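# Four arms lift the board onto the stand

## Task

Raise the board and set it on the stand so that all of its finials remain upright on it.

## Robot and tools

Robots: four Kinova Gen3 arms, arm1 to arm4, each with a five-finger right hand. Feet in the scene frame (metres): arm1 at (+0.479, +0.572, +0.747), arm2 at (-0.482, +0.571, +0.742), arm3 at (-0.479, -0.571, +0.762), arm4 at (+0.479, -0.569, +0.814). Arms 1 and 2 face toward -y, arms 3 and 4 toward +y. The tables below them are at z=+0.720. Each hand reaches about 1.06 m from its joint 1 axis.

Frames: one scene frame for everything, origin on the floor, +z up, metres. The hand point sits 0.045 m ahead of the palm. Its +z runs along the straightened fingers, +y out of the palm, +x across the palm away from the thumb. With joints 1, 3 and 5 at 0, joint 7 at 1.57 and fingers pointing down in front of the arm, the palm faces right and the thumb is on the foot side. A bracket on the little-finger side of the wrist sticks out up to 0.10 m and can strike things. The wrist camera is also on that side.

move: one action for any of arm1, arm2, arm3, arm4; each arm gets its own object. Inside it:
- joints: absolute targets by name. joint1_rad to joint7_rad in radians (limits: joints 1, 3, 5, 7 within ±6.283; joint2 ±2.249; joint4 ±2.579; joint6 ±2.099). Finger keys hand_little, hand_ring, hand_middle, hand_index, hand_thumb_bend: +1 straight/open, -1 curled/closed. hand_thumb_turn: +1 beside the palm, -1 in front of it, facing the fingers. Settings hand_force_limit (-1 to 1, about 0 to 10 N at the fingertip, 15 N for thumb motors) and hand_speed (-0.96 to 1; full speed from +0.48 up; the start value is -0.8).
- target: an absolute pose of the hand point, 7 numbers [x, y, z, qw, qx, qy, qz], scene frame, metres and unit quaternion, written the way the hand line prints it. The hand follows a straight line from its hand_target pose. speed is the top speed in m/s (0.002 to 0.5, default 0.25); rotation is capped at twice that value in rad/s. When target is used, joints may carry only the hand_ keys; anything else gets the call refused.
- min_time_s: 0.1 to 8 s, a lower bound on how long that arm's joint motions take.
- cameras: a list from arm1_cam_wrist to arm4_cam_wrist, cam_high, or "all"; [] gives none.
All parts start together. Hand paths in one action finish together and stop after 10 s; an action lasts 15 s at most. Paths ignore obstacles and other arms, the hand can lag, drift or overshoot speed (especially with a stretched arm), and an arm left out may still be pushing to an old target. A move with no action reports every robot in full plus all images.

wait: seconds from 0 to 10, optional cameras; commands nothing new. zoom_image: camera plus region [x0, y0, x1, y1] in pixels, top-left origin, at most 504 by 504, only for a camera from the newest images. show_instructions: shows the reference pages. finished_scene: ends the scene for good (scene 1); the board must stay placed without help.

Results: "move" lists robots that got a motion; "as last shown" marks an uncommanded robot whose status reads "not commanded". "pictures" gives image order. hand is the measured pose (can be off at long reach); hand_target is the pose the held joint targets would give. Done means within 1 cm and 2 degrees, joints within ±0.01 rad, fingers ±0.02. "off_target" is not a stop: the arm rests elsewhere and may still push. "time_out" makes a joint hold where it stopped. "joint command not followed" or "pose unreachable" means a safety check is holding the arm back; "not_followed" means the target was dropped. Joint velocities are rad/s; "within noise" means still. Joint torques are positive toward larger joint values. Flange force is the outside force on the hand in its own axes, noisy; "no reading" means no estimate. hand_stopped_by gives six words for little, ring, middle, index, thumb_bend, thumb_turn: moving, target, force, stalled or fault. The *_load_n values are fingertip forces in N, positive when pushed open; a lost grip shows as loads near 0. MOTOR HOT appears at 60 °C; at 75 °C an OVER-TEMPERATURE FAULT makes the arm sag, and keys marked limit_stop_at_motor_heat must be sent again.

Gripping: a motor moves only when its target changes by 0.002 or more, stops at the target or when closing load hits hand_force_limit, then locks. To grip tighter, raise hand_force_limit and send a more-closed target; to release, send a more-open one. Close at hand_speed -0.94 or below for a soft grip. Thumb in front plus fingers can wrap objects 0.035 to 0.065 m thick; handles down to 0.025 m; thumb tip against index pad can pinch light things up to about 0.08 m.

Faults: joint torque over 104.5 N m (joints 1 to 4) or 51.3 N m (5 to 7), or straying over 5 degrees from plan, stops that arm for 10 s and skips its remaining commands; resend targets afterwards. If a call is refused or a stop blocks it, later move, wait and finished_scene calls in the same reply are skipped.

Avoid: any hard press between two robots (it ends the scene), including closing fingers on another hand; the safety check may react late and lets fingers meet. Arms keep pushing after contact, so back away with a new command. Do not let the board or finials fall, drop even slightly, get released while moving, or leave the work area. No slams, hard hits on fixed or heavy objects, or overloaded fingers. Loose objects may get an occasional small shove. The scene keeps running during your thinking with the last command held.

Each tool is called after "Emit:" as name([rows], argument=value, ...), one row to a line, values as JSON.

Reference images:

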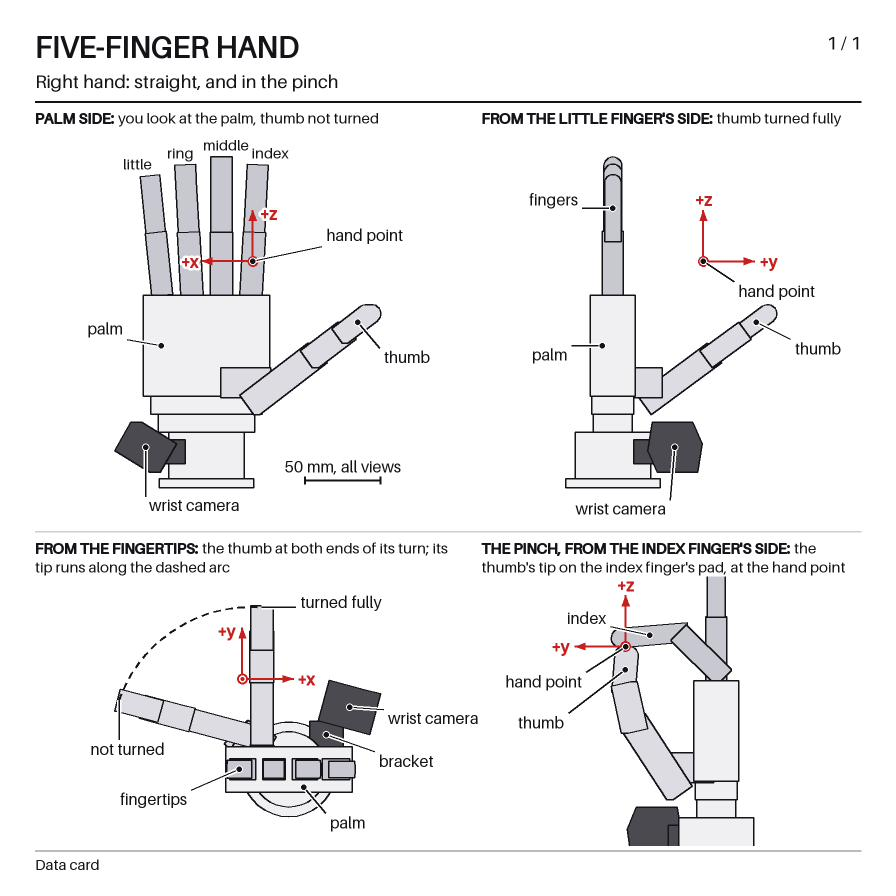

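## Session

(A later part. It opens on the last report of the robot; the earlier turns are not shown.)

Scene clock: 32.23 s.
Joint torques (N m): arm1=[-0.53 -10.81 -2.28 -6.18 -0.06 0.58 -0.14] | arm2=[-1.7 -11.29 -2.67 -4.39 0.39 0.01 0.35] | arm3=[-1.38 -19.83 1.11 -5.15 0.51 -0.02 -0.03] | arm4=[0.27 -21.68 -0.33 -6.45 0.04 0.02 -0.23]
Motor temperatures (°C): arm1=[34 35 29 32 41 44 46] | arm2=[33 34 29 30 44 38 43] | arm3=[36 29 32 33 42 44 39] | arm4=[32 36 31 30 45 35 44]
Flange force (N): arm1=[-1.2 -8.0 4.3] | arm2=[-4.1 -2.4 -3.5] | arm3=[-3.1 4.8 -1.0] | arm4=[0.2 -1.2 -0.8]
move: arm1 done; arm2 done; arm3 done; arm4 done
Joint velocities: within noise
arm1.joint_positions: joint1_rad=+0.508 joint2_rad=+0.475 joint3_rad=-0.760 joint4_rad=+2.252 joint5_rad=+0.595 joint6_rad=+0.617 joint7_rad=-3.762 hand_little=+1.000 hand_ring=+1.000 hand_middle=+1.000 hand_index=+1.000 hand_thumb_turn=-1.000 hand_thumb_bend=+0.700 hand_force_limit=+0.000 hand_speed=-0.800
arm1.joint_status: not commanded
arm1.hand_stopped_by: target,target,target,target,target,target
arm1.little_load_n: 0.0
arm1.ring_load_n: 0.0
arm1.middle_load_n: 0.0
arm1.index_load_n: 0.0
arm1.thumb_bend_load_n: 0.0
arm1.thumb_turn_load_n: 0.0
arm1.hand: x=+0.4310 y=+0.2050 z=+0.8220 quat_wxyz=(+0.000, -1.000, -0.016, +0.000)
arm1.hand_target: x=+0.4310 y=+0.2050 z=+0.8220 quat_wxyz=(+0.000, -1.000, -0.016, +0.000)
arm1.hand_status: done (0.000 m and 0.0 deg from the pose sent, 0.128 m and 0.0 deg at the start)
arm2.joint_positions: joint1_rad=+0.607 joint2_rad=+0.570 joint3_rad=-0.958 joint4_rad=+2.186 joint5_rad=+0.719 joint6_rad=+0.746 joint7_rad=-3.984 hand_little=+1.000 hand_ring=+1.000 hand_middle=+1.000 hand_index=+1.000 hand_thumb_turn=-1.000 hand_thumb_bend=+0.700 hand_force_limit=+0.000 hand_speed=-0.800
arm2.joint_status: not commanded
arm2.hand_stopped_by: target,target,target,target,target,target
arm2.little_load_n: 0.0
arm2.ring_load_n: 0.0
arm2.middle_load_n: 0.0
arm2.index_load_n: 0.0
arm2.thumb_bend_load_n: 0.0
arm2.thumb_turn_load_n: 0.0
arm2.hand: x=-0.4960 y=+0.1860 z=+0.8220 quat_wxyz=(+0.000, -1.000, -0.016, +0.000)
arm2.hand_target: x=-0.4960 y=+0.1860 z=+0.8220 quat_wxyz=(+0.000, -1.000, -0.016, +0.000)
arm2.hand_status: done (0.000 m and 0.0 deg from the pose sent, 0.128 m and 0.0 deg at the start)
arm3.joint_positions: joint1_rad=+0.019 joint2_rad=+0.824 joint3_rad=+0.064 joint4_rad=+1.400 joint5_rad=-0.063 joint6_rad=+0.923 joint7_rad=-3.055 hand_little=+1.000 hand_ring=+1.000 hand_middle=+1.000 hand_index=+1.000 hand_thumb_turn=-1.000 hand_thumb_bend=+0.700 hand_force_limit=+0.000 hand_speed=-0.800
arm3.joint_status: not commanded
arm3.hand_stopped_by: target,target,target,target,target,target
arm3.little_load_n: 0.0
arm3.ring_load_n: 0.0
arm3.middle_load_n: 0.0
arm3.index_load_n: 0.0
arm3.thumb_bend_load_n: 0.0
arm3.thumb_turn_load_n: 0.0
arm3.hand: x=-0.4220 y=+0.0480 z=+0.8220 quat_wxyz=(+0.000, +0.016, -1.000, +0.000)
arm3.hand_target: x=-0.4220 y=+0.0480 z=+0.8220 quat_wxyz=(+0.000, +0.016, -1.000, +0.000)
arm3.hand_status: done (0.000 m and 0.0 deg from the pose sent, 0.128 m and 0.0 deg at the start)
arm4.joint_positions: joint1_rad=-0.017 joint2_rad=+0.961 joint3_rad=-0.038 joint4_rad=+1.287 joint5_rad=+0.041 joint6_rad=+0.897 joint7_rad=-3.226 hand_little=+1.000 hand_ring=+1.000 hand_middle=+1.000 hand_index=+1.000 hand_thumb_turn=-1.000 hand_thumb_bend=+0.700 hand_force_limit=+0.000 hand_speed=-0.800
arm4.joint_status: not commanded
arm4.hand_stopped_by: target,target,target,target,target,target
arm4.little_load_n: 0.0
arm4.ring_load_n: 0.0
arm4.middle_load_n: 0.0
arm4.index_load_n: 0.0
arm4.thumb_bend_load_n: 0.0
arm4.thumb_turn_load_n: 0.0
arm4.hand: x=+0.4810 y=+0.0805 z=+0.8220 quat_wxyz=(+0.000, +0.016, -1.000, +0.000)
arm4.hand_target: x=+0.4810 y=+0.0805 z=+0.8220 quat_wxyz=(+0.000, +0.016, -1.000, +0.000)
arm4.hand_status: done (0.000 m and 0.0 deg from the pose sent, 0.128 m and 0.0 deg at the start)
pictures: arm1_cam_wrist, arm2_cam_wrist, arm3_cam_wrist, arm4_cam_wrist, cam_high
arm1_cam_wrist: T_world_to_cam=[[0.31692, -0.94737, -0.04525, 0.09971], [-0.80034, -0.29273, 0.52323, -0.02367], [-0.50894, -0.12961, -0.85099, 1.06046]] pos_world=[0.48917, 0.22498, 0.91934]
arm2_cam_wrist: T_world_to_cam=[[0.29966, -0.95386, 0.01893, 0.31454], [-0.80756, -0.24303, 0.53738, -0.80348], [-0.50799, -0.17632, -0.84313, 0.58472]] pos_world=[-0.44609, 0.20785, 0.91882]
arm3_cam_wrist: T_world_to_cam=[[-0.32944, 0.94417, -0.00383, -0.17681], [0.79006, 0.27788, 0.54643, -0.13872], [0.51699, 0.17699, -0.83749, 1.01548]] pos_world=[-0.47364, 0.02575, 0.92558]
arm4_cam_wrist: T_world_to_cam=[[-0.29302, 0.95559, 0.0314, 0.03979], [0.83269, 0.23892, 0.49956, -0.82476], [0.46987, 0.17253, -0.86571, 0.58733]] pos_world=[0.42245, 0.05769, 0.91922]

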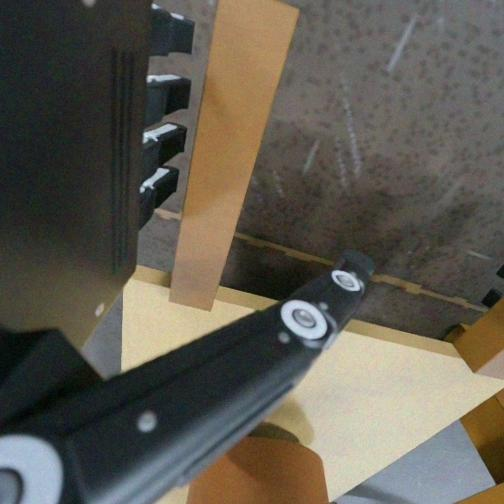

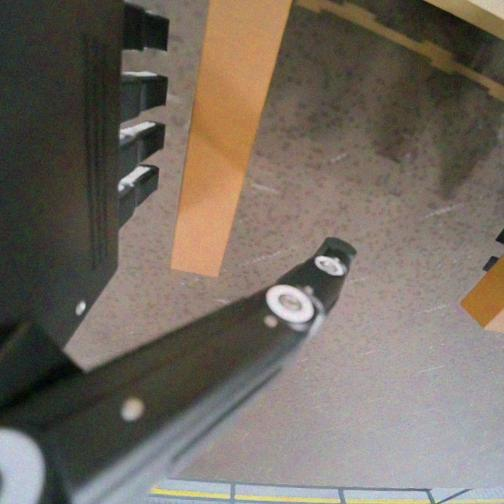

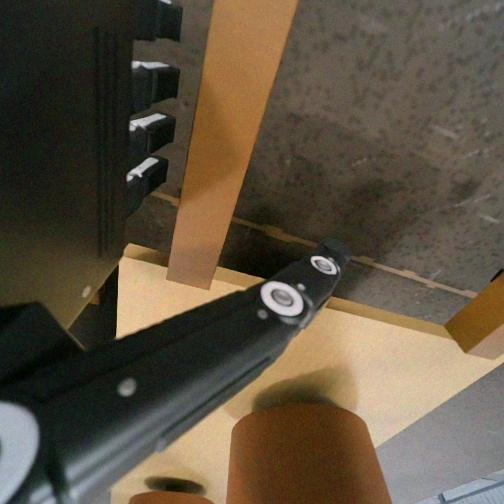

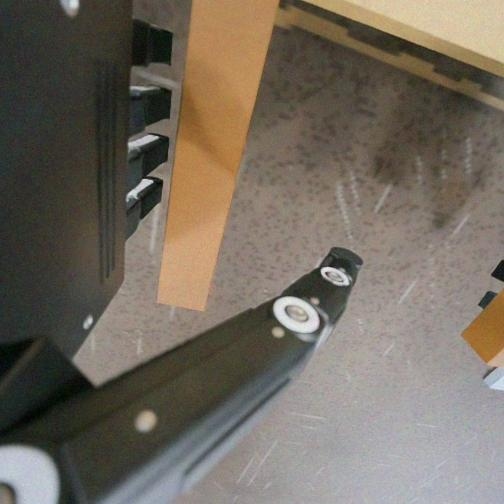

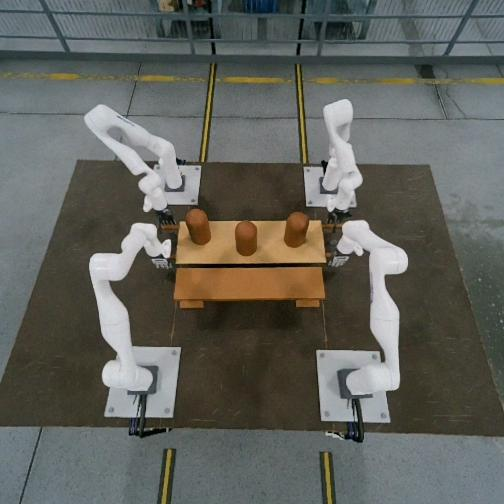

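Emit:
move(arm1={"target":[0.431,0.205,0.807,0,0.99988,0.0157,0],"speed":0.03}, arm2={"target":[-0.496,0.186,0.807,0,0.99988,0.0157,0],"speed":0.03}, arm3={"target":[-0.422,0.048,0.81,0,-0.0157,0.99988,0],"speed":0.03}, arm4={"target":[0.481,0.0805,0.81,0,-0.0157,0.99988,0],"speed":0.03})

Emit:
move(arm1={"joints":{"hand_little":0.2,"hand_ring":0.2,"hand_middle":0.2,"hand_index":0.2,"hand_force_limit":-0.5,"hand_speed":-0.85}}, arm2={"joints":{"hand_little":0.2,"hand_ring":0.2,"hand_middle":0.2,"hand_index":0.2,"hand_force_limit":-0.5,"hand_speed":-0.85}}, arm3={"joints":{"hand_little":0.2,"hand_ring":0.2,"hand_middle":0.2,"hand_index":0.2,"hand_force_limit":-0.5,"hand_speed":-0.85}}, arm4={"joints":{"hand_little":0.2,"hand_ring":0.2,"hand_middle":0.2,"hand_index":0.2,"hand_force_limit":-0.5,"hand_speed":-0.85}}, cameras=["all"])

Scene clock: 34.93 s.
Joint torques (N m): arm1=[-0.55 -11.22 -2.24 -5.76 -0.12 0.64 -0.17] | arm2=[-1.68 -11.64 -2.66 -4.05 0.38 0 0.34] | arm3=[-1.36 -19.95 1.07 -5.07 0.52 -0.01 -0.02] | arm4=[0.25 -21.81 -0.23 -6.33 0.05 -0.01 -0.24]
Motor temperatures (°C): arm1=[34 35 29 31 41 44 46] | arm2=[33 34 29 30 44 38 43] | arm3=[36 29 32 33 42 44 39] | arm4=[32 36 31 30 45 35 44]
Flange force (N): arm1=[-1.3 -8.2 4.3] | arm2=[-4.0 -2.0 -3.6] | arm3=[-3.1 4.5 -0.8] | arm4=[0.1 -1.0 -0.8]
move: arm1 done; arm2 done; arm3 done; arm4 done
Joint velocities: within noise
arm1.joint_positions: joint1_rad=+0.467 joint2_rad=+0.510 joint3_rad=-0.713 joint4_rad=+2.269 joint5_rad=+0.653 joint6_rad=+0.571 joint7_rad=-3.815 hand_little=+1.000 hand_ring=+1.000 hand_middle=+1.000 hand_index=+1.000 hand_thumb_turn=-1.000 hand_thumb_bend=+0.700 hand_force_limit=+0.000 hand_speed=-0.800
arm1.joint_status: not commanded
arm1.hand_stopped_by: target,target,target,target,target,target
arm1.little_load_n: 0.0
arm1.ring_load_n: 0.0
arm1.middle_load_n: 0.0
arm1.index_load_n: 0.0
arm1.thumb_bend_load_n: 0.0
arm1.thumb_turn_load_n: 0.0
arm1.hand: x=+0.4310 y=+0.2050 z=+0.8070 quat_wxyz=(+0.000, -1.000, -0.016, +0.000)
arm1.hand_target: x=+0.4310 y=+0.2050 z=+0.8070 quat_wxyz=(+0.000, -1.000, -0.016, +0.000)
arm1.hand_status: done (0.000 m and 0.0 deg from the pose sent, 0.015 m and 0.0 deg at the start)
arm2.joint_positions: joint1_rad=+0.572 joint2_rad=+0.599 joint3_rad=-0.916 joint4_rad=+2.202 joint5_rad=+0.772 joint6_rad=+0.707 joint7_rad=-4.031 hand_little=+1.000 hand_ring=+1.000 hand_middle=+1.000 hand_index=+1.000 hand_thumb_turn=-1.000 hand_thumb_bend=+0.700 hand_force_limit=+0.000 hand_speed=-0.800
arm2.joint_status: not commanded
arm2.hand_stopped_by: target,target,target,target,target,target
arm2.little_load_n: 0.0
arm2.ring_load_n: 0.0
arm2.middle_load_n: 0.0
arm2.index_load_n: 0.0
arm2.thumb_bend_load_n: 0.0
arm2.thumb_turn_load_n: 0.0
arm2.hand: x=-0.4960 y=+0.1860 z=+0.8070 quat_wxyz=(+0.000, -1.000, -0.016, +0.000)
arm2.hand_target: x=-0.4960 y=+0.1860 z=+0.8070 quat_wxyz=(+0.000, -1.000, -0.016, +0.000)
arm2.hand_status: done (0.000 m and 0.0 deg from the pose sent, 0.015 m and 0.0 deg at the start)
arm3.joint_positions: joint1_rad=+0.020 joint2_rad=+0.841 joint3_rad=+0.062 joint4_rad=+1.408 joint5_rad=-0.064 joint6_rad=+0.897 joint7_rad=-3.054 hand_little=+1.000 hand_ring=+1.000 hand_middle=+1.000 hand_index=+1.000 hand_thumb_turn=-1.000 hand_thumb_bend=+0.700 hand_force_limit=+0.000 hand_speed=-0.800
arm3.joint_status: not commanded
arm3.hand_stopped_by: target,target,target,target,target,target
arm3.little_load_n: 0.0
arm3.ring_load_n: 0.0
arm3.middle_load_n: 0.0
arm3.index_load_n: 0.0
arm3.thumb_bend_load_n: 0.0
arm3.thumb_turn_load_n: 0.0
arm3.hand: x=-0.4220 y=+0.0480 z=+0.8100 quat_wxyz=(+0.000, +0.016, -1.000, +0.000)
arm3.hand_target: x=-0.4220 y=+0.0480 z=+0.8100 quat_wxyz=(+0.000, +0.016, -1.000, +0.000)
arm3.hand_status: done (0.000 m and 0.0 deg from the pose sent, 0.012 m and 0.0 deg at the start)
arm4.joint_positions: joint1_rad=-0.017 joint2_rad=+0.980 joint3_rad=-0.038 joint4_rad=+1.291 joint5_rad=+0.042 joint6_rad=+0.875 joint7_rad=-3.227 hand_little=+1.000 hand_ring=+1.000 hand_middle=+1.000 hand_index=+1.000 hand_thumb_turn=-1.000 hand_thumb_bend=+0.700 hand_force_limit=+0.000 hand_speed=-0.800
arm4.joint_status: not commanded
arm4.hand_stopped_by: target,target,target,target,target,target
arm4.little_load_n: 0.0
arm4.ring_load_n: 0.0
arm4.middle_load_n: 0.0
arm4.index_load_n: 0.0
arm4.thumb_bend_load_n: 0.0
arm4.thumb_turn_load_n: 0.0
arm4.hand: x=+0.4810 y=+0.0805 z=+0.8100 quat_wxyz=(+0.000, +0.016, -1.000, +0.000)
arm4.hand_target: x=+0.4810 y=+0.0805 z=+0.8100 quat_wxyz=(+0.000, +0.016, -1.000, +0.000)
arm4.hand_status: done (0.000 m and 0.0 deg from the pose sent, 0.012 m and 0.0 deg at the start)
pictures: none

Scene clock: 37.33 s.
Joint torques (N m): arm1=[-0.53 -11.17 -2.24 -5.76 -0.05 0.56 -0.12] | arm2=[-1.75 -11.62 -2.68 -4.02 0.41 0.06 0.33] | arm3=[-1.36 -19.93 1.09 -5.04 0.52 -0.03 -0.04] | arm4=[0.36 -21.8 -0.3 -6.31 0.01 0.04 -0.22]
Motor temperatures (°C): arm1=[34 35 29 31 41 44 46] | arm2=[33 34 29 30 44 38 43] | arm3=[36 29 32 33 42 44 39] | arm4=[32 36 31 30 45 35 44]
Flange force (N): arm1=[-1.1 -8.1 3.9] | arm2=[-4.3 -2.0 -3.8] | arm3=[-3.1 4.7 -0.9] | arm4=[0.4 -1.1 -0.7]
move: arm1 done; arm2 done; arm3 done; arm4 done
Joint velocities: within noise
arm1.joint_positions: joint1_rad=+0.467 joint2_rad=+0.510 joint3_rad=-0.713 joint4_rad=+2.269 joint5_rad=+0.653 joint6_rad=+0.571 joint7_rad=-3.815 hand_little=+0.200 hand_ring=+0.200 hand_middle=+0.200 hand_index=+0.200 hand_thumb_turn=-1.000 hand_thumb_bend=+0.700 hand_force_limit=-0.500 hand_speed=-0.850
arm1.joint_status: all done
arm1.hand_stopped_by: target,target,target,target,target,target
arm1.little_load_n: 0.0
arm1.ring_load_n: 0.0
arm1.middle_load_n: 0.0
arm1.index_load_n: 0.0
arm1.thumb_bend_load_n: 0.0
arm1.thumb_turn_load_n: 0.0
arm1.hand: x=+0.4310 y=+0.2050 z=+0.8070 quat_wxyz=(+0.000, -1.000, -0.016, +0.000)
arm1.hand_target: x=+0.4310 y=+0.2050 z=+0.8070 quat_wxyz=(+0.000, -1.000, -0.016, +0.000)
arm1.hand_status: not commanded
arm2.joint_positions: joint1_rad=+0.572 joint2_rad=+0.599 joint3_rad=-0.916 joint4_rad=+2.202 joint5_rad=+0.772 joint6_rad=+0.707 joint7_rad=-4.031 hand_little=+0.200 hand_ring=+0.200 hand_middle=+0.200 hand_index=+0.200 hand_thumb_turn=-1.000 hand_thumb_bend=+0.700 hand_force_limit=-0.500 hand_speed=-0.850
arm2.joint_status: all done
arm2.hand_stopped_by: target,target,target,target,target,target
arm2.little_load_n: 0.0
arm2.ring_load_n: 0.0
arm2.middle_load_n: 0.0
arm2.index_load_n: 0.0
arm2.thumb_bend_load_n: 0.0
arm2.thumb_turn_load_n: 0.0
arm2.hand: x=-0.4960 y=+0.1860 z=+0.8070 quat_wxyz=(+0.000, -1.000, -0.016, +0.000)
arm2.hand_target: x=-0.4960 y=+0.1860 z=+0.8070 quat_wxyz=(+0.000, -1.000, -0.016, +0.000)
arm2.hand_status: not commanded
arm3.joint_positions: joint1_rad=+0.020 joint2_rad=+0.841 joint3_rad=+0.062 joint4_rad=+1.408 joint5_rad=-0.064 joint6_rad=+0.897 joint7_rad=-3.054 hand_little=+0.200 hand_ring=+0.200 hand_middle=+0.200 hand_index=+0.200 hand_thumb_turn=-1.000 hand_thumb_bend=+0.700 hand_force_limit=-0.500 hand_speed=-0.850
arm3.joint_status: all done
arm3.hand_stopped_by: target,target,target,target,target,target
arm3.little_load_n: 0.0
arm3.ring_load_n: 0.0
arm3.middle_load_n: 0.0
arm3.index_load_n: 0.0
arm3.thumb_bend_load_n: 0.0
arm3.thumb_turn_load_n: 0.0
arm3.hand: x=-0.4220 y=+0.0480 z=+0.8100 quat_wxyz=(+0.000, +0.016, -1.000, +0.000)
arm3.hand_target: x=-0.4220 y=+0.0480 z=+0.8100 quat_wxyz=(+0.000, +0.016, -1.000, +0.000)
arm3.hand_status: not commanded
arm4.joint_positions: joint1_rad=-0.017 joint2_rad=+0.980 joint3_rad=-0.038 joint4_rad=+1.291 joint5_rad=+0.042 joint6_rad=+0.875 joint7_rad=-3.227 hand_little=+0.200 hand_ring=+0.200 hand_middle=+0.200 hand_index=+0.200 hand_thumb_turn=-1.000 hand_thumb_bend=+0.700 hand_force_limit=-0.500 hand_speed=-0.850
arm4.joint_status: all done
arm4.hand_stopped_by: target,target,target,target,target,target
arm4.little_load_n: 0.0
arm4.ring_load_n: 0.5
arm4.middle_load_n: 0.0
arm4.index_load_n: 0.0
arm4.thumb_bend_load_n: 0.0
arm4.thumb_turn_load_n: 0.0
arm4.hand: x=+0.4810 y=+0.0805 z=+0.8100 quat_wxyz=(+0.000, +0.016, -1.000, +0.000)
arm4.hand_target: x=+0.4810 y=+0.0805 z=+0.8100 quat_wxyz=(+0.000, +0.016, -1.000, +0.000)
arm4.hand_status: not commanded
pictures: arm1_cam_wrist, arm2_cam_wrist, arm3_cam_wrist, arm4_cam_wrist, cam_high
arm1_cam_wrist: T_world_to_cam=[[0.31697, -0.94736, -0.04517, 0.09893], [-0.80032, -0.29273, 0.52326, -0.01585], [-0.50894, -0.1297, -0.85098, 1.04771]] pos_world=[0.48917, 0.22498, 0.90434]
arm2_cam_wrist: T_world_to_cam=[[0.29967, -0.95386, 0.01896, 0.31481], [-0.80763, -0.24305, 0.53727, -0.79534], [-0.50787, -0.17631, -0.8432, 0.57219]] pos_world=[-0.44609, 0.20785, 0.90382]
arm3_cam_wrist: T_world_to_cam=[[-0.32944, 0.94417, -0.00383, -0.17685], [0.79006, 0.27788, 0.54643, -0.13216], [0.51699, 0.17699, -0.83749, 1.00543]] pos_world=[-0.47364, 0.02575, 0.91358]
arm4_cam_wrist: T_world_to_cam=[[-0.29295, 0.95561, 0.03141, 0.04014], [0.83266, 0.23884, 0.49963, -0.81876], [0.46995, 0.17252, -0.86567, 0.57679]] pos_world=[0.42245, 0.05769, 0.90712]

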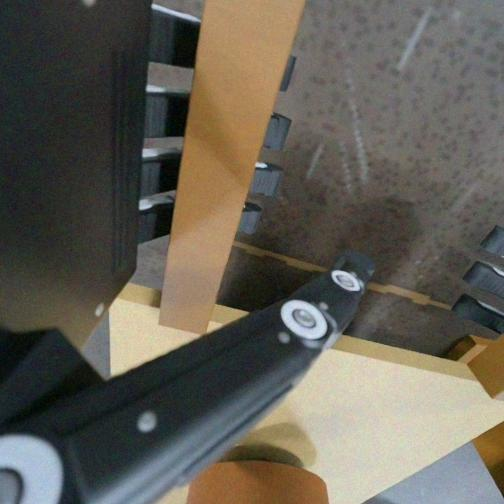

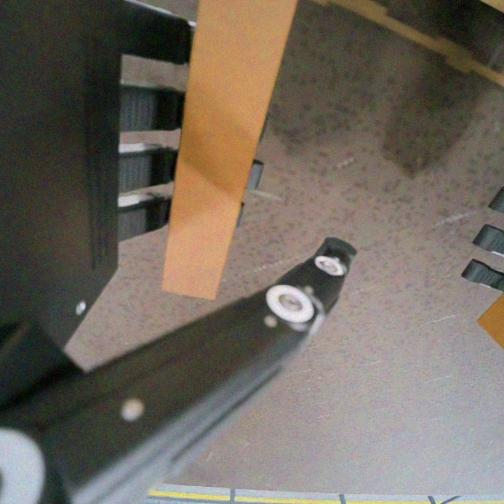

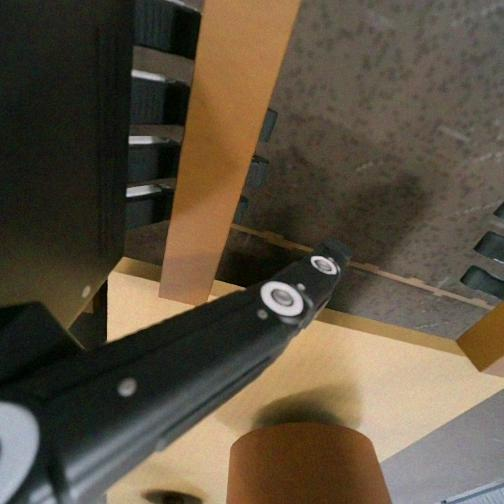

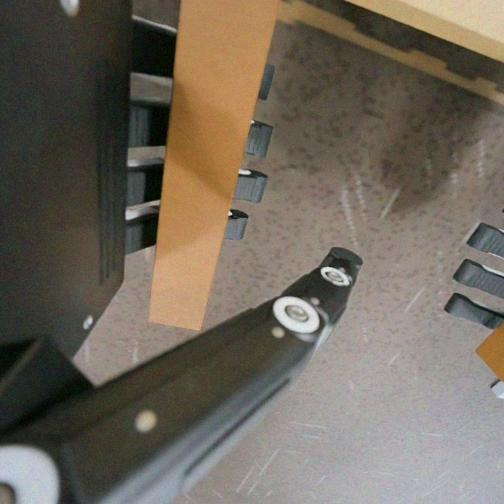

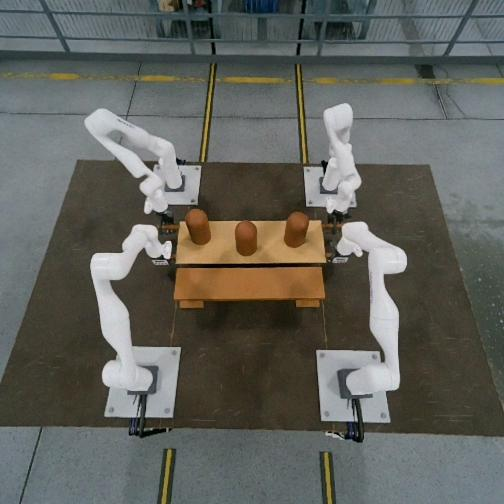

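Emit:
move(arm1={"joints":{"hand_little":-0.5,"hand_ring":-0.5,"hand_middle":-0.5,"hand_index":-0.5,"hand_force_limit":-0.6,"hand_speed":-0.94}}, arm2={"joints":{"hand_little":-0.5,"hand_ring":-0.5,"hand_middle":-0.5,"hand_index":-0.5,"hand_force_limit":-0.6,"hand_speed":-0.94}}, arm3={"joints":{"hand_little":-0.5,"hand_ring":-0.5,"hand_middle":-0.5,"hand_index":-0.5,"hand_force_limit":-0.6,"hand_speed":-0.94}}, arm4={"joints":{"hand_little":-0.5,"hand_ring":-0.5,"hand_middle":-0.5,"hand_index":-0.5,"hand_force_limit":-0.6,"hand_speed":-0.94}}, cameras=["all"])

Scene clock: 40.73 s.
Joint torques (N m): arm1=[0.21 -18.23 -2.91 -17.65 2.13 -3.13 -0.37] | arm2=[-1.66 -14.32 -3.63 -6.96 1.05 -0.78 0.33] | arm3=[-0.86 -27.79 1.95 -10.05 0.67 -1.39 -0.07] | arm4=[1.98 -30.17 1.51 -17.12 0.96 -5.69 -0.3]
Motor temperatures (°C): arm1=[34 35 29 31 41 44 46] | arm2=[33 34 29 30 44 38 43] | arm3=[36 30 32 33 42 44 39] | arm4=[32 36 31 30 45 35 44]
Flange force (N): arm1=[2.3 -25.6 15.7] | arm2=[-4.0 -4.9 3.1] | arm3=[-2.0 1.3 11.3] | arm4=[2.7 -19.6 4.7]
move: arm1 off_target; arm2 off_target; arm3 off_target; arm4 off_target
Joint velocities: within noise
arm1.joint_positions: joint1_rad=+0.467 joint2_rad=+0.510 joint3_rad=-0.713 joint4_rad=+2.269 joint5_rad=+0.653 joint6_rad=+0.571 joint7_rad=-3.815 hand_little=-0.188 hand_ring=-0.194 hand_middle=-0.188 hand_index=-0.110 hand_thumb_turn=-1.000 hand_thumb_bend=+0.700 hand_force_limit=-0.600 hand_speed=-0.940
arm1.joint_status: hand_little off_target (ended at -0.188, target -0.500); hand_ring off_target (ended at -0.194, target -0.500); hand_middle off_target (ended at -0.188, target -0.500); hand_index off_target (ended at -0.110, target -0.500); the others done
arm1.hand_stopped_by: force,force,force,force,target,target
arm1.little_load_n: 2.0
arm1.ring_load_n: 2.0
arm1.middle_load_n: 2.0
arm1.index_load_n: 0.5
arm1.thumb_bend_load_n: 0.0
arm1.thumb_turn_load_n: 0.0
arm1.hand: x=+0.4310 y=+0.2050 z=+0.8070 quat_wxyz=(+0.000, -1.000, -0.016, +0.000)
arm1.hand_target: x=+0.4310 y=+0.2050 z=+0.8070 quat_wxyz=(+0.000, -1.000, -0.016, +0.000)
arm1.hand_status: not commanded
arm2.joint_positions: joint1_rad=+0.572 joint2_rad=+0.600 joint3_rad=-0.916 joint4_rad=+2.202 joint5_rad=+0.772 joint6_rad=+0.707 joint7_rad=-4.031 hand_little=-0.171 hand_ring=-0.160 hand_middle=-0.171 hand_index=-0.166 hand_thumb_turn=-1.000 hand_thumb_bend=+0.700 hand_force_limit=-0.600 hand_speed=-0.940
arm2.joint_status: hand_little off_target (ended at -0.171, target -0.500); hand_ring off_target (ended at -0.160, target -0.500); hand_middle off_target (ended at -0.171, target -0.500); hand_index off_target (ended at -0.166, target -0.500); the others done
arm2.hand_stopped_by: force,force,force,force,target,target
arm2.little_load_n: 2.0
arm2.ring_load_n: 0.0
arm2.middle_load_n: 2.0
arm2.index_load_n: 1.0
arm2.thumb_bend_load_n: 0.0
arm2.thumb_turn_load_n: 0.0
arm2.hand: x=-0.4960 y=+0.1860 z=+0.8070 quat_wxyz=(+0.000, -1.000, -0.016, +0.000)
arm2.hand_target: x=-0.4960 y=+0.1860 z=+0.8070 quat_wxyz=(+0.000, -1.000, -0.016, +0.000)
arm2.hand_status: not commanded
arm3.joint_positions: joint1_rad=+0.020 joint2_rad=+0.841 joint3_rad=+0.062 joint4_rad=+1.408 joint5_rad=-0.064 joint6_rad=+0.897 joint7_rad=-3.054 hand_little=-0.126 hand_ring=-0.115 hand_middle=-0.137 hand_index=-0.126 hand_thumb_turn=-1.000 hand_thumb_bend=+0.700 hand_force_limit=-0.600 hand_speed=-0.940
arm3.joint_status: hand_little off_target (ended at -0.126, target -0.500); hand_ring off_target (ended at -0.115, target -0.500); hand_middle off_target (ended at -0.137, target -0.500); hand_index off_target (ended at -0.126, target -0.500); the others done
arm3.hand_stopped_by: force,force,force,force,target,target
arm3.little_load_n: 1.5
arm3.ring_load_n: 0.5
arm3.middle_load_n: 2.5
arm3.index_load_n: 1.0
arm3.thumb_bend_load_n: 0.0
arm3.thumb_turn_load_n: 0.0
arm3.hand: x=-0.4220 y=+0.0480 z=+0.8100 quat_wxyz=(+0.000, +0.016, -1.000, +0.000)
arm3.hand_target: x=-0.4220 y=+0.0480 z=+0.8100 quat_wxyz=(+0.000, +0.016, -1.000, +0.000)
arm3.hand_status: not commanded
arm4.joint_positions: joint1_rad=-0.018 joint2_rad=+0.980 joint3_rad=-0.038 joint4_rad=+1.291 joint5_rad=+0.042 joint6_rad=+0.875 joint7_rad=-3.227 hand_little=-0.172 hand_ring=-0.172 hand_middle=-0.177 hand_index=-0.149 hand_thumb_turn=-1.000 hand_thumb_bend=+0.700 hand_force_limit=-0.600 hand_speed=-0.940
arm4.joint_status: hand_little off_target (ended at -0.172, target -0.500); hand_ring off_target (ended at -0.172, target -0.500); hand_middle off_target (ended at -0.177, target -0.500); hand_index off_target (ended at -0.149, target -0.500); the others done
arm4.hand_stopped_by: force,force,force,force,target,target
arm4.little_load_n: 1.5
arm4.ring_load_n: 1.5
arm4.middle_load_n: 2.0
arm4.index_load_n: 1.0
arm4.thumb_bend_load_n: 0.0
arm4.thumb_turn_load_n: 0.0
arm4.hand: x=+0.4810 y=+0.0804 z=+0.8099 quat_wxyz=(+0.000, +0.016, -1.000, +0.000)
arm4.hand_target: x=+0.4810 y=+0.0805 z=+0.8100 quat_wxyz=(+0.000, +0.016, -1.000, +0.000)
arm4.hand_status: not commanded
pictures: arm1_cam_wrist, arm2_cam_wrist, arm3_cam_wrist, arm4_cam_wrist, cam_high
arm1_cam_wrist: T_world_to_cam=[[0.31692, -0.94737, -0.04525, 0.09903], [-0.80034, -0.29273, 0.52323, -0.01582], [-0.50894, -0.12961, -0.85099, 1.0477]] pos_world=[0.48917, 0.22498, 0.90434]
arm2_cam_wrist: T_world_to_cam=[[0.29975, -0.95383, 0.01891, 0.31488], [-0.8076, -0.24314, 0.53727, -0.79531], [-0.50787, -0.17631, -0.8432, 0.57219]] pos_world=[-0.44609, 0.20785, 0.90382]
arm3_cam_wrist: T_world_to_cam=[[-0.32953, 0.94414, -0.00386, -0.17687], [0.79007, 0.27799, 0.54637, -0.1321], [0.51692, 0.177, -0.83754, 1.00543]] pos_world=[-0.47364, 0.02576, 0.91358]
arm4_cam_wrist: T_world_to_cam=[[-0.29308, 0.95558, 0.03126, 0.04033], [0.83266, 0.23904, 0.49954, -0.81869], [0.46987, 0.17243, -0.86573, 0.57688]] pos_world=[0.42245, 0.05769, 0.90712]

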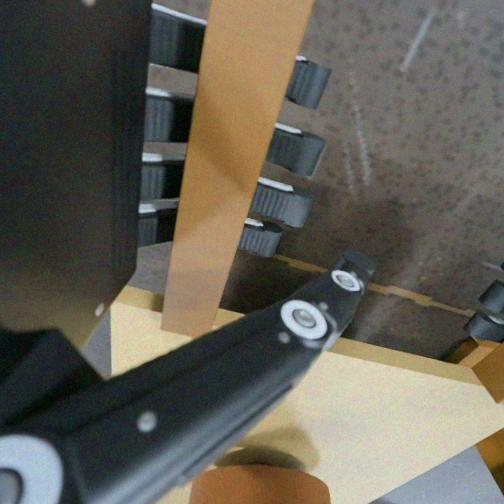

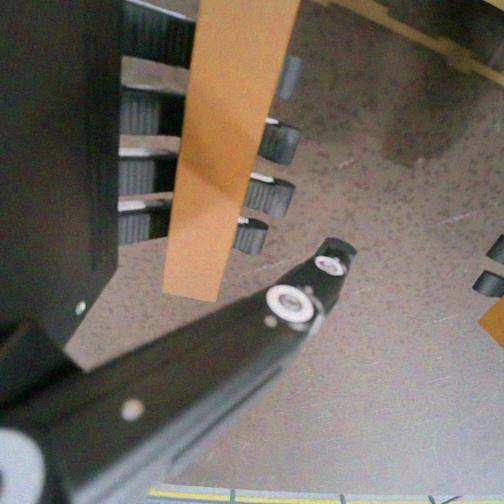

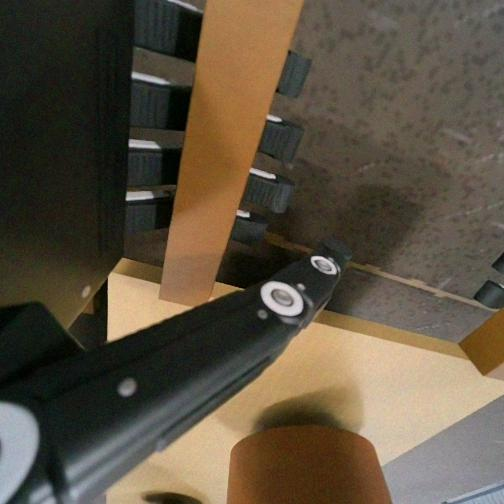

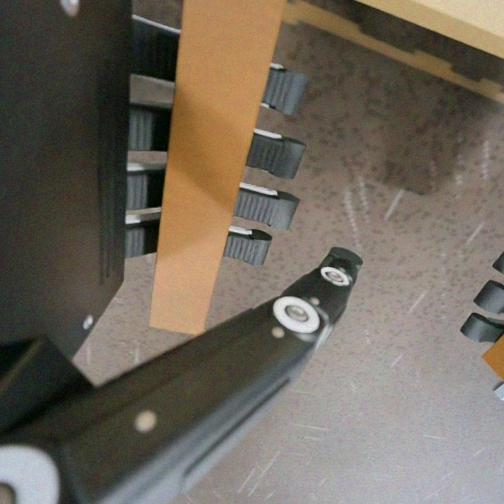

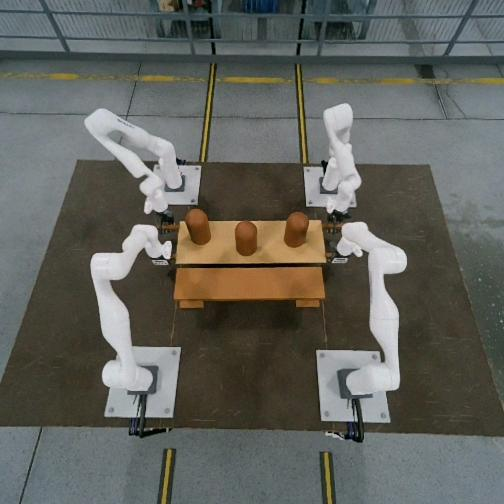

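Emit:
move(arm1={"joints":{"hand_thumb_bend":-0.5,"hand_force_limit":-0.7,"hand_speed":-0.9}}, arm2={"joints":{"hand_thumb_bend":-0.5,"hand_force_limit":-0.7,"hand_speed":-0.9}}, arm3={"joints":{"hand_thumb_bend":-0.5,"hand_force_limit":-0.7,"hand_speed":-0.9}}, arm4={"joints":{"hand_thumb_bend":-0.5,"hand_force_limit":-0.7,"hand_speed":-0.9}}, cameras=["all"])

Scene clock: 47.90 s.
Joint torques (N m): arm1=[0.36 -17.9 -2.67 -16.95 1.95 -2.83 -0.43] | arm2=[-1.51 -14.01 -3.37 -5.88 0.72 -0.28 0.3] | arm3=[-0.81 -27.17 1.97 -8.87 0.65 -0.72 -0.11] | arm4=[2.25 -29.97 1.86 -16.52 0.99 -5.29 -0.44]
Motor temperatures (°C): arm1=[34 35 29 32 42 44 46] | arm2=[33 35 29 30 44 38 43] | arm3=[36 30 32 33 42 44 39] | arm4=[32 38 31 30 45 35 44]
Flange force (N): arm1=[2.4 -24.5 15.2] | arm2=[-3.6 -3.0 3.4] | arm3=[-2.2 3.5 11.1] | arm4=[2.9 -18.3 4.9]
move: arm1 off_target; arm2 off_target; arm3 off_target; arm4 off_target
Joint velocities: within noise
arm1.joint_positions: joint1_rad=+0.467 joint2_rad=+0.510 joint3_rad=-0.713 joint4_rad=+2.269 joint5_rad=+0.653 joint6_rad=+0.571 joint7_rad=-3.815 hand_little=-0.188 hand_ring=-0.194 hand_middle=-0.188 hand_index=-0.110 hand_thumb_turn=-1.000 hand_thumb_bend=-0.096 hand_force_limit=-0.700 hand_speed=-0.900
arm1.joint_status: hand_thumb_bend off_target (ended at -0.096, target -0.500); the others done
arm1.hand_stopped_by: force,force,force,force,force,target
arm1.little_load_n: 2.0
arm1.ring_load_n: 2.5
arm1.middle_load_n: 2.0
arm1.index_load_n: 0.0
arm1.thumb_bend_load_n: 2.5
arm1.thumb_turn_load_n: 0.0
arm1.hand: x=+0.4310 y=+0.2050 z=+0.8070 quat_wxyz=(+0.000, -1.000, -0.016, +0.000)
arm1.hand_target: x=+0.4310 y=+0.2050 z=+0.8070 quat_wxyz=(+0.000, -1.000, -0.016, +0.000)
arm1.hand_status: not commanded
arm2.joint_positions: joint1_rad=+0.572 joint2_rad=+0.599 joint3_rad=-0.916 joint4_rad=+2.202 joint5_rad=+0.772 joint6_rad=+0.707 joint7_rad=-4.031 hand_little=-0.171 hand_ring=-0.160 hand_middle=-0.171 hand_index=-0.166 hand_thumb_turn=-1.000 hand_thumb_bend=-0.023 hand_force_limit=-0.700 hand_speed=-0.900
arm2.joint_status: hand_thumb_bend off_target (ended at -0.023, target -0.500); the others done
arm2.hand_stopped_by: force,force,force,force,force,target
arm2.little_load_n: 2.0
arm2.ring_load_n: 0.5
arm2.middle_load_n: 2.0
arm2.index_load_n: 1.0
arm2.thumb_bend_load_n: 2.5
arm2.thumb_turn_load_n: 0.0
arm2.hand: x=-0.4960 y=+0.1860 z=+0.8070 quat_wxyz=(+0.000, -1.000, -0.016, +0.000)
arm2.hand_target: x=-0.4960 y=+0.1860 z=+0.8070 quat_wxyz=(+0.000, -1.000, -0.016, +0.000)
arm2.hand_status: not commanded
arm3.joint_positions: joint1_rad=+0.020 joint2_rad=+0.841 joint3_rad=+0.062 joint4_rad=+1.408 joint5_rad=-0.064 joint6_rad=+0.897 joint7_rad=-3.054 hand_little=-0.126 hand_ring=-0.115 hand_middle=-0.137 hand_index=-0.126 hand_thumb_turn=-1.000 hand_thumb_bend=-0.047 hand_force_limit=-0.700 hand_speed=-0.900
arm3.joint_status: hand_thumb_bend off_target (ended at -0.047, target -0.500); the others done
arm3.hand_stopped_by: force,force,force,force,force,target
arm3.little_load_n: 1.5
arm3.ring_load_n: 0.5
arm3.middle_load_n: 2.5
arm3.index_load_n: 1.0
arm3.thumb_bend_load_n: 2.5
arm3.thumb_turn_load_n: 0.0
arm3.hand: x=-0.4220 y=+0.0480 z=+0.8100 quat_wxyz=(+0.000, +0.016, -1.000, +0.000)
arm3.hand_target: x=-0.4220 y=+0.0480 z=+0.8100 quat_wxyz=(+0.000, +0.016, -1.000, +0.000)
arm3.hand_status: not commanded
arm4.joint_positions: joint1_rad=-0.017 joint2_rad=+0.980 joint3_rad=-0.038 joint4_rad=+1.291 joint5_rad=+0.042 joint6_rad=+0.875 joint7_rad=-3.227 hand_little=-0.172 hand_ring=-0.172 hand_middle=-0.177 hand_index=-0.149 hand_thumb_turn=-1.000 hand_thumb_bend=-0.110 hand_force_limit=-0.700 hand_speed=-0.900
arm4.joint_status: hand_thumb_bend off_target (ended at -0.110, target -0.500); the others done
arm4.hand_stopped_by: force,force,force,force,force,target
arm4.little_load_n: 2.0
arm4.ring_load_n: 1.5
arm4.middle_load_n: 2.0
arm4.index_load_n: 1.0
arm4.thumb_bend_load_n: 2.5
arm4.thumb_turn_load_n: 0.0
arm4.hand: x=+0.4810 y=+0.0805 z=+0.8100 quat_wxyz=(+0.000, +0.016, -1.000, +0.000)
arm4.hand_target: x=+0.4810 y=+0.0805 z=+0.8100 quat_wxyz=(+0.000, +0.016, -1.000, +0.000)
arm4.hand_status: not commanded
pictures: arm1_cam_wrist, arm2_cam_wrist, arm3_cam_wrist, arm4_cam_wrist, cam_high
arm1_cam_wrist: T_world_to_cam=[[0.31697, -0.94736, -0.04517, 0.09893], [-0.80032, -0.29273, 0.52326, -0.01585], [-0.50894, -0.1297, -0.85098, 1.04771]] pos_world=[0.48917, 0.22498, 0.90434]
arm2_cam_wrist: T_world_to_cam=[[0.29966, -0.95386, 0.01893, 0.31482], [-0.80756, -0.24303, 0.53738, -0.79542], [-0.50799, -0.17632, -0.84313, 0.57208]] pos_world=[-0.44609, 0.20785, 0.90382]
arm3_cam_wrist: T_world_to_cam=[[-0.32944, 0.94417, -0.00383, -0.17685], [0.79006, 0.27788, 0.54643, -0.13216], [0.51699, 0.17699, -0.83749, 1.00543]] pos_world=[-0.47364, 0.02575, 0.91358]
arm4_cam_wrist: T_world_to_cam=[[-0.29294, 0.95561, 0.03145, 0.04009], [0.83271, 0.23883, 0.49955, -0.81876], [0.46987, 0.17253, -0.86571, 0.57694]] pos_world=[0.42245, 0.05769, 0.90722]

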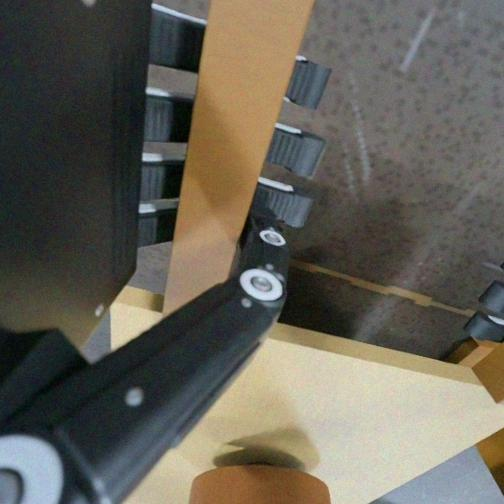

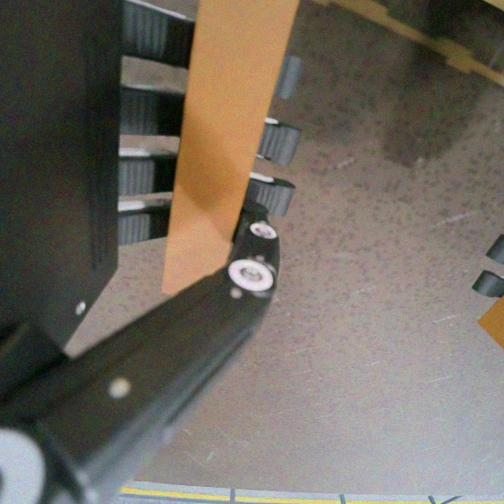

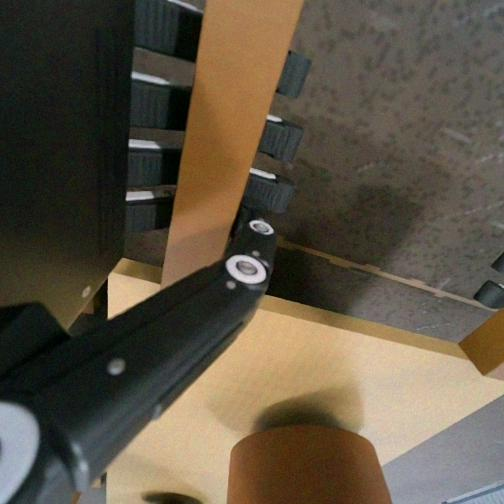

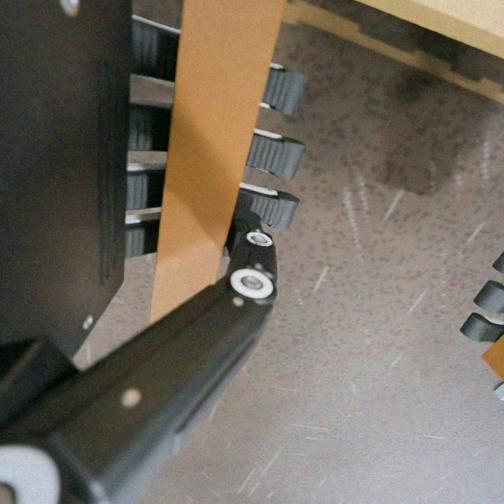

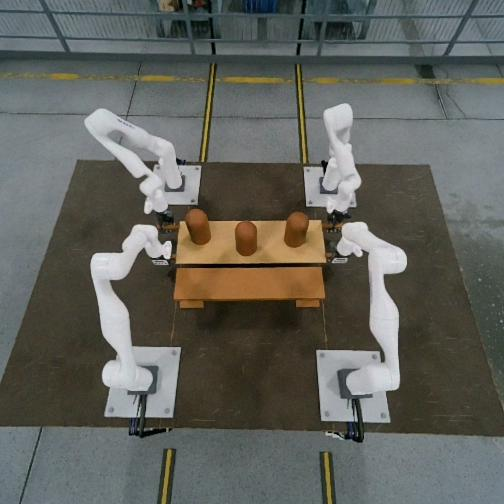

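Emit:
move(arm1={"target":[0.431,0.205,0.827,0,0.99988,0.0157,0],"speed":0.02}, arm2={"target":[-0.496,0.186,0.827,0,0.99988,0.0157,0],"speed":0.02}, arm3={"target":[-0.422,0.048,0.83,0,-0.0157,0.99988,0],"speed":0.02}, arm4={"target":[0.481,0.0805,0.83,0,-0.0157,0.99988,0],"speed":0.02}, cameras=["all"])

Scene clock: 49.93 s.
Joint torques (N m): arm1=[0.43 -17.13 -2.71 -18.26 2.28 -3.35 -0.43] | arm2=[-1.49 -13.57 -3.43 -6.61 0.72 -0.41 0.27] | arm3=[-0.27 -26.89 2.48 -9.22 0.87 -0.82 -0.14] | arm4=[1.89 -30.13 1.4 -17.49 0.93 -5.8 -0.42]
Motor temperatures (°C): arm1=[34 35 29 32 42 44 46] | arm2=[33 35 29 30 44 38 43] | arm3=[36 31 32 33 42 44 39] | arm4=[32 38 31 30 45 35 44]
Flange force (N): arm1=[2.7 -25.7 15.6] | arm2=[-3.7 -3.5 3.8] | arm3=[-1.3 3.3 10.6] | arm4=[2.3 -19.9 5.4]
move: arm1 done; arm2 done; arm3 done; arm4 done
Joint velocities: within noise
arm1.joint_positions: joint1_rad=+0.521 joint2_rad=+0.464 joint3_rad=-0.775 joint4_rad=+2.246 joint5_rad=+0.577 joint6_rad=+0.633 joint7_rad=-3.745 hand_little=-0.188 hand_ring=-0.194 hand_middle=-0.188 hand_index=-0.110 hand_thumb_turn=-1.000 hand_thumb_bend=-0.096 hand_force_limit=-0.700 hand_speed=-0.900
arm1.joint_status: not commanded
arm1.hand_stopped_by: force,force,force,force,force,target
arm1.little_load_n: 2.0
arm1.ring_load_n: 2.5
arm1.middle_load_n: 2.0
arm1.index_load_n: 0.0
arm1.thumb_bend_load_n: 2.5
arm1.thumb_turn_load_n: -0.5
arm1.hand: x=+0.4310 y=+0.2050 z=+0.8270 quat_wxyz=(+0.000, -1.000, -0.016, +0.000)
arm1.hand_target: x=+0.4310 y=+0.2050 z=+0.8270 quat_wxyz=(+0.000, -1.000, -0.016, +0.000)
arm1.hand_status: done (0.000 m and 0.0 deg from the pose sent, 0.020 m and 0.0 deg at the start)
arm2.joint_positions: joint1_rad=+0.618 joint2_rad=+0.560 joint3_rad=-0.972 joint4_rad=+2.180 joint5_rad=+0.702 joint6_rad=+0.759 joint7_rad=-3.969 hand_little=-0.171 hand_ring=-0.160 hand_middle=-0.171 hand_index=-0.166 hand_thumb_turn=-1.000 hand_thumb_bend=-0.023 hand_force_limit=-0.700 hand_speed=-0.900
arm2.joint_status: not commanded
arm2.hand_stopped_by: force,force,force,force,force,target
arm2.little_load_n: 2.0
arm2.ring_load_n: 0.5
arm2.middle_load_n: 2.0
arm2.index_load_n: 1.5
arm2.thumb_bend_load_n: 2.0
arm2.thumb_turn_load_n: 0.0
arm2.hand: x=-0.4960 y=+0.1860 z=+0.8270 quat_wxyz=(+0.000, -1.000, -0.016, +0.000)
arm2.hand_target: x=-0.4960 y=+0.1860 z=+0.8270 quat_wxyz=(+0.000, -1.000, -0.016, +0.000)
arm2.hand_status: done (0.000 m and 0.0 deg from the pose sent, 0.020 m and 0.0 deg at the start)
arm3.joint_positions: joint1_rad=+0.019 joint2_rad=+0.812 joint3_rad=+0.065 joint4_rad=+1.393 joint5_rad=-0.063 joint6_rad=+0.941 joint7_rad=-3.055 hand_little=-0.126 hand_ring=-0.115 hand_middle=-0.137 hand_index=-0.126 hand_thumb_turn=-1.000 hand_thumb_bend=-0.047 hand_force_limit=-0.700 hand_speed=-0.900
arm3.joint_status: not commanded
arm3.hand_stopped_by: force,force,force,force,force,target
arm3.little_load_n: 1.5
arm3.ring_load_n: 0.5
arm3.middle_load_n: 2.0
arm3.index_load_n: 1.0
arm3.thumb_bend_load_n: 2.5
arm3.thumb_turn_load_n: 0.0
arm3.hand: x=-0.4220 y=+0.0480 z=+0.8300 quat_wxyz=(+0.000, +0.016, -1.000, +0.000)
arm3.hand_target: x=-0.4220 y=+0.0480 z=+0.8300 quat_wxyz=(+0.000, +0.016, -1.000, +0.000)
arm3.hand_status: done (0.000 m and 0.0 deg from the pose sent, 0.020 m and 0.0 deg at the start)
arm4.joint_positions: joint1_rad=-0.017 joint2_rad=+0.949 joint3_rad=-0.038 joint4_rad=+1.284 joint5_rad=+0.040 joint6_rad=+0.913 joint7_rad=-3.226 hand_little=-0.172 hand_ring=-0.172 hand_middle=-0.177 hand_index=-0.149 hand_thumb_turn=-1.000 hand_thumb_bend=-0.110 hand_force_limit=-0.700 hand_speed=-0.900
arm4.joint_status: not commanded
arm4.hand_stopped_by: force,force,force,force,force,target
arm4.little_load_n: 2.0
arm4.ring_load_n: 2.0
arm4.middle_load_n: 2.5
arm4.index_load_n: 0.5
arm4.thumb_bend_load_n: 2.5
arm4.thumb_turn_load_n: 0.0
arm4.hand: x=+0.4810 y=+0.0805 z=+0.8300 quat_wxyz=(+0.000, +0.016, -1.000, +0.000)
arm4.hand_target: x=+0.4810 y=+0.0805 z=+0.8300 quat_wxyz=(+0.000, +0.016, -1.000, +0.000)
arm4.hand_status: done (0.000 m and 0.0 deg from the pose sent, 0.020 m and 0.0 deg at the start)
pictures: arm1_cam_wrist, arm2_cam_wrist, arm3_cam_wrist, arm4_cam_wrist, cam_high
arm1_cam_wrist: T_world_to_cam=[[0.31697, -0.94736, -0.04517, 0.09983], [-0.80032, -0.29273, 0.52326, -0.02632], [-0.50894, -0.1297, -0.85098, 1.06473]] pos_world=[0.48917, 0.22498, 0.92434]
arm2_cam_wrist: T_world_to_cam=[[0.29966, -0.95386, 0.01893, 0.31444], [-0.80756, -0.24303, 0.53738, -0.80617], [-0.50799, -0.17632, -0.84313, 0.58894]] pos_world=[-0.44609, 0.20785, 0.92382]
arm3_cam_wrist: T_world_to_cam=[[-0.32949, 0.94415, -0.00375, -0.17687], [0.79004, 0.27788, 0.54646, -0.14312], [0.51698, 0.17709, -0.83748, 1.02216]] pos_world=[-0.47364, 0.02575, 0.93358]
arm4_cam_wrist: T_world_to_cam=[[-0.29302, 0.95559, 0.0314, 0.03954], [0.83269, 0.23892, 0.49956, -0.82875], [0.46987, 0.17253, -0.86571, 0.59426]] pos_world=[0.42245, 0.05769, 0.92722]

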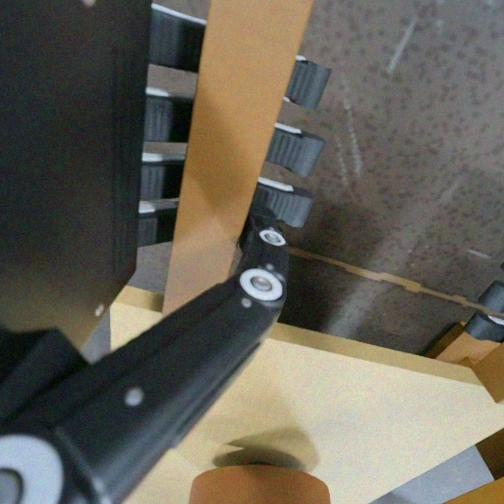

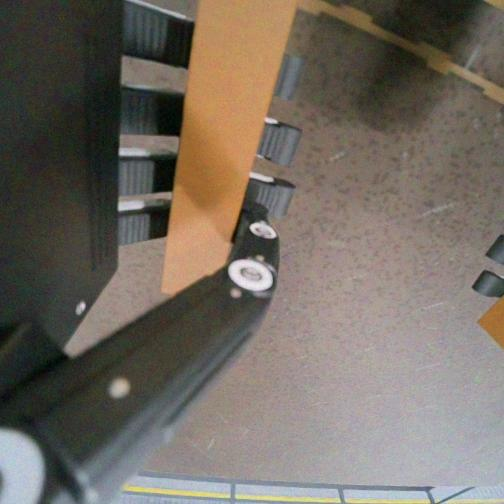

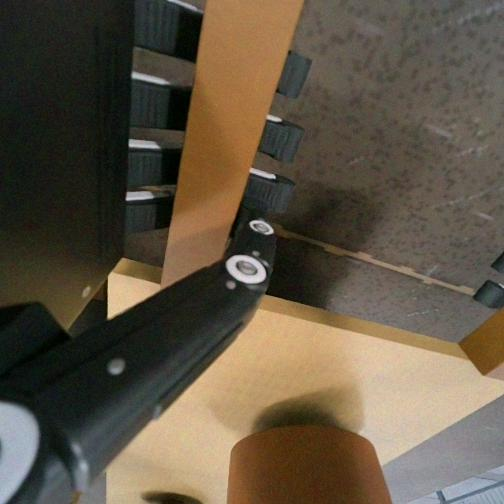

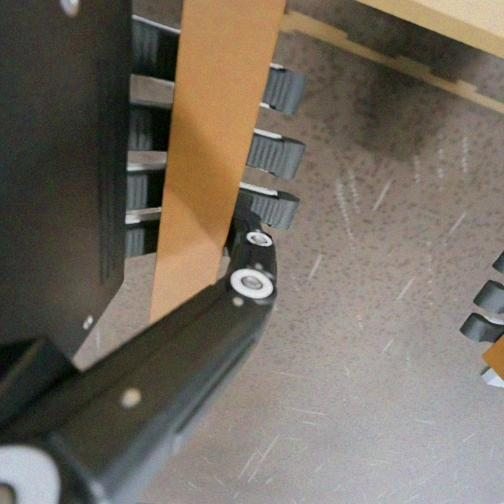

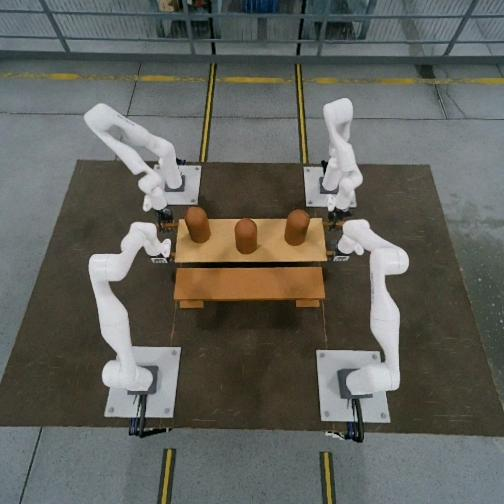

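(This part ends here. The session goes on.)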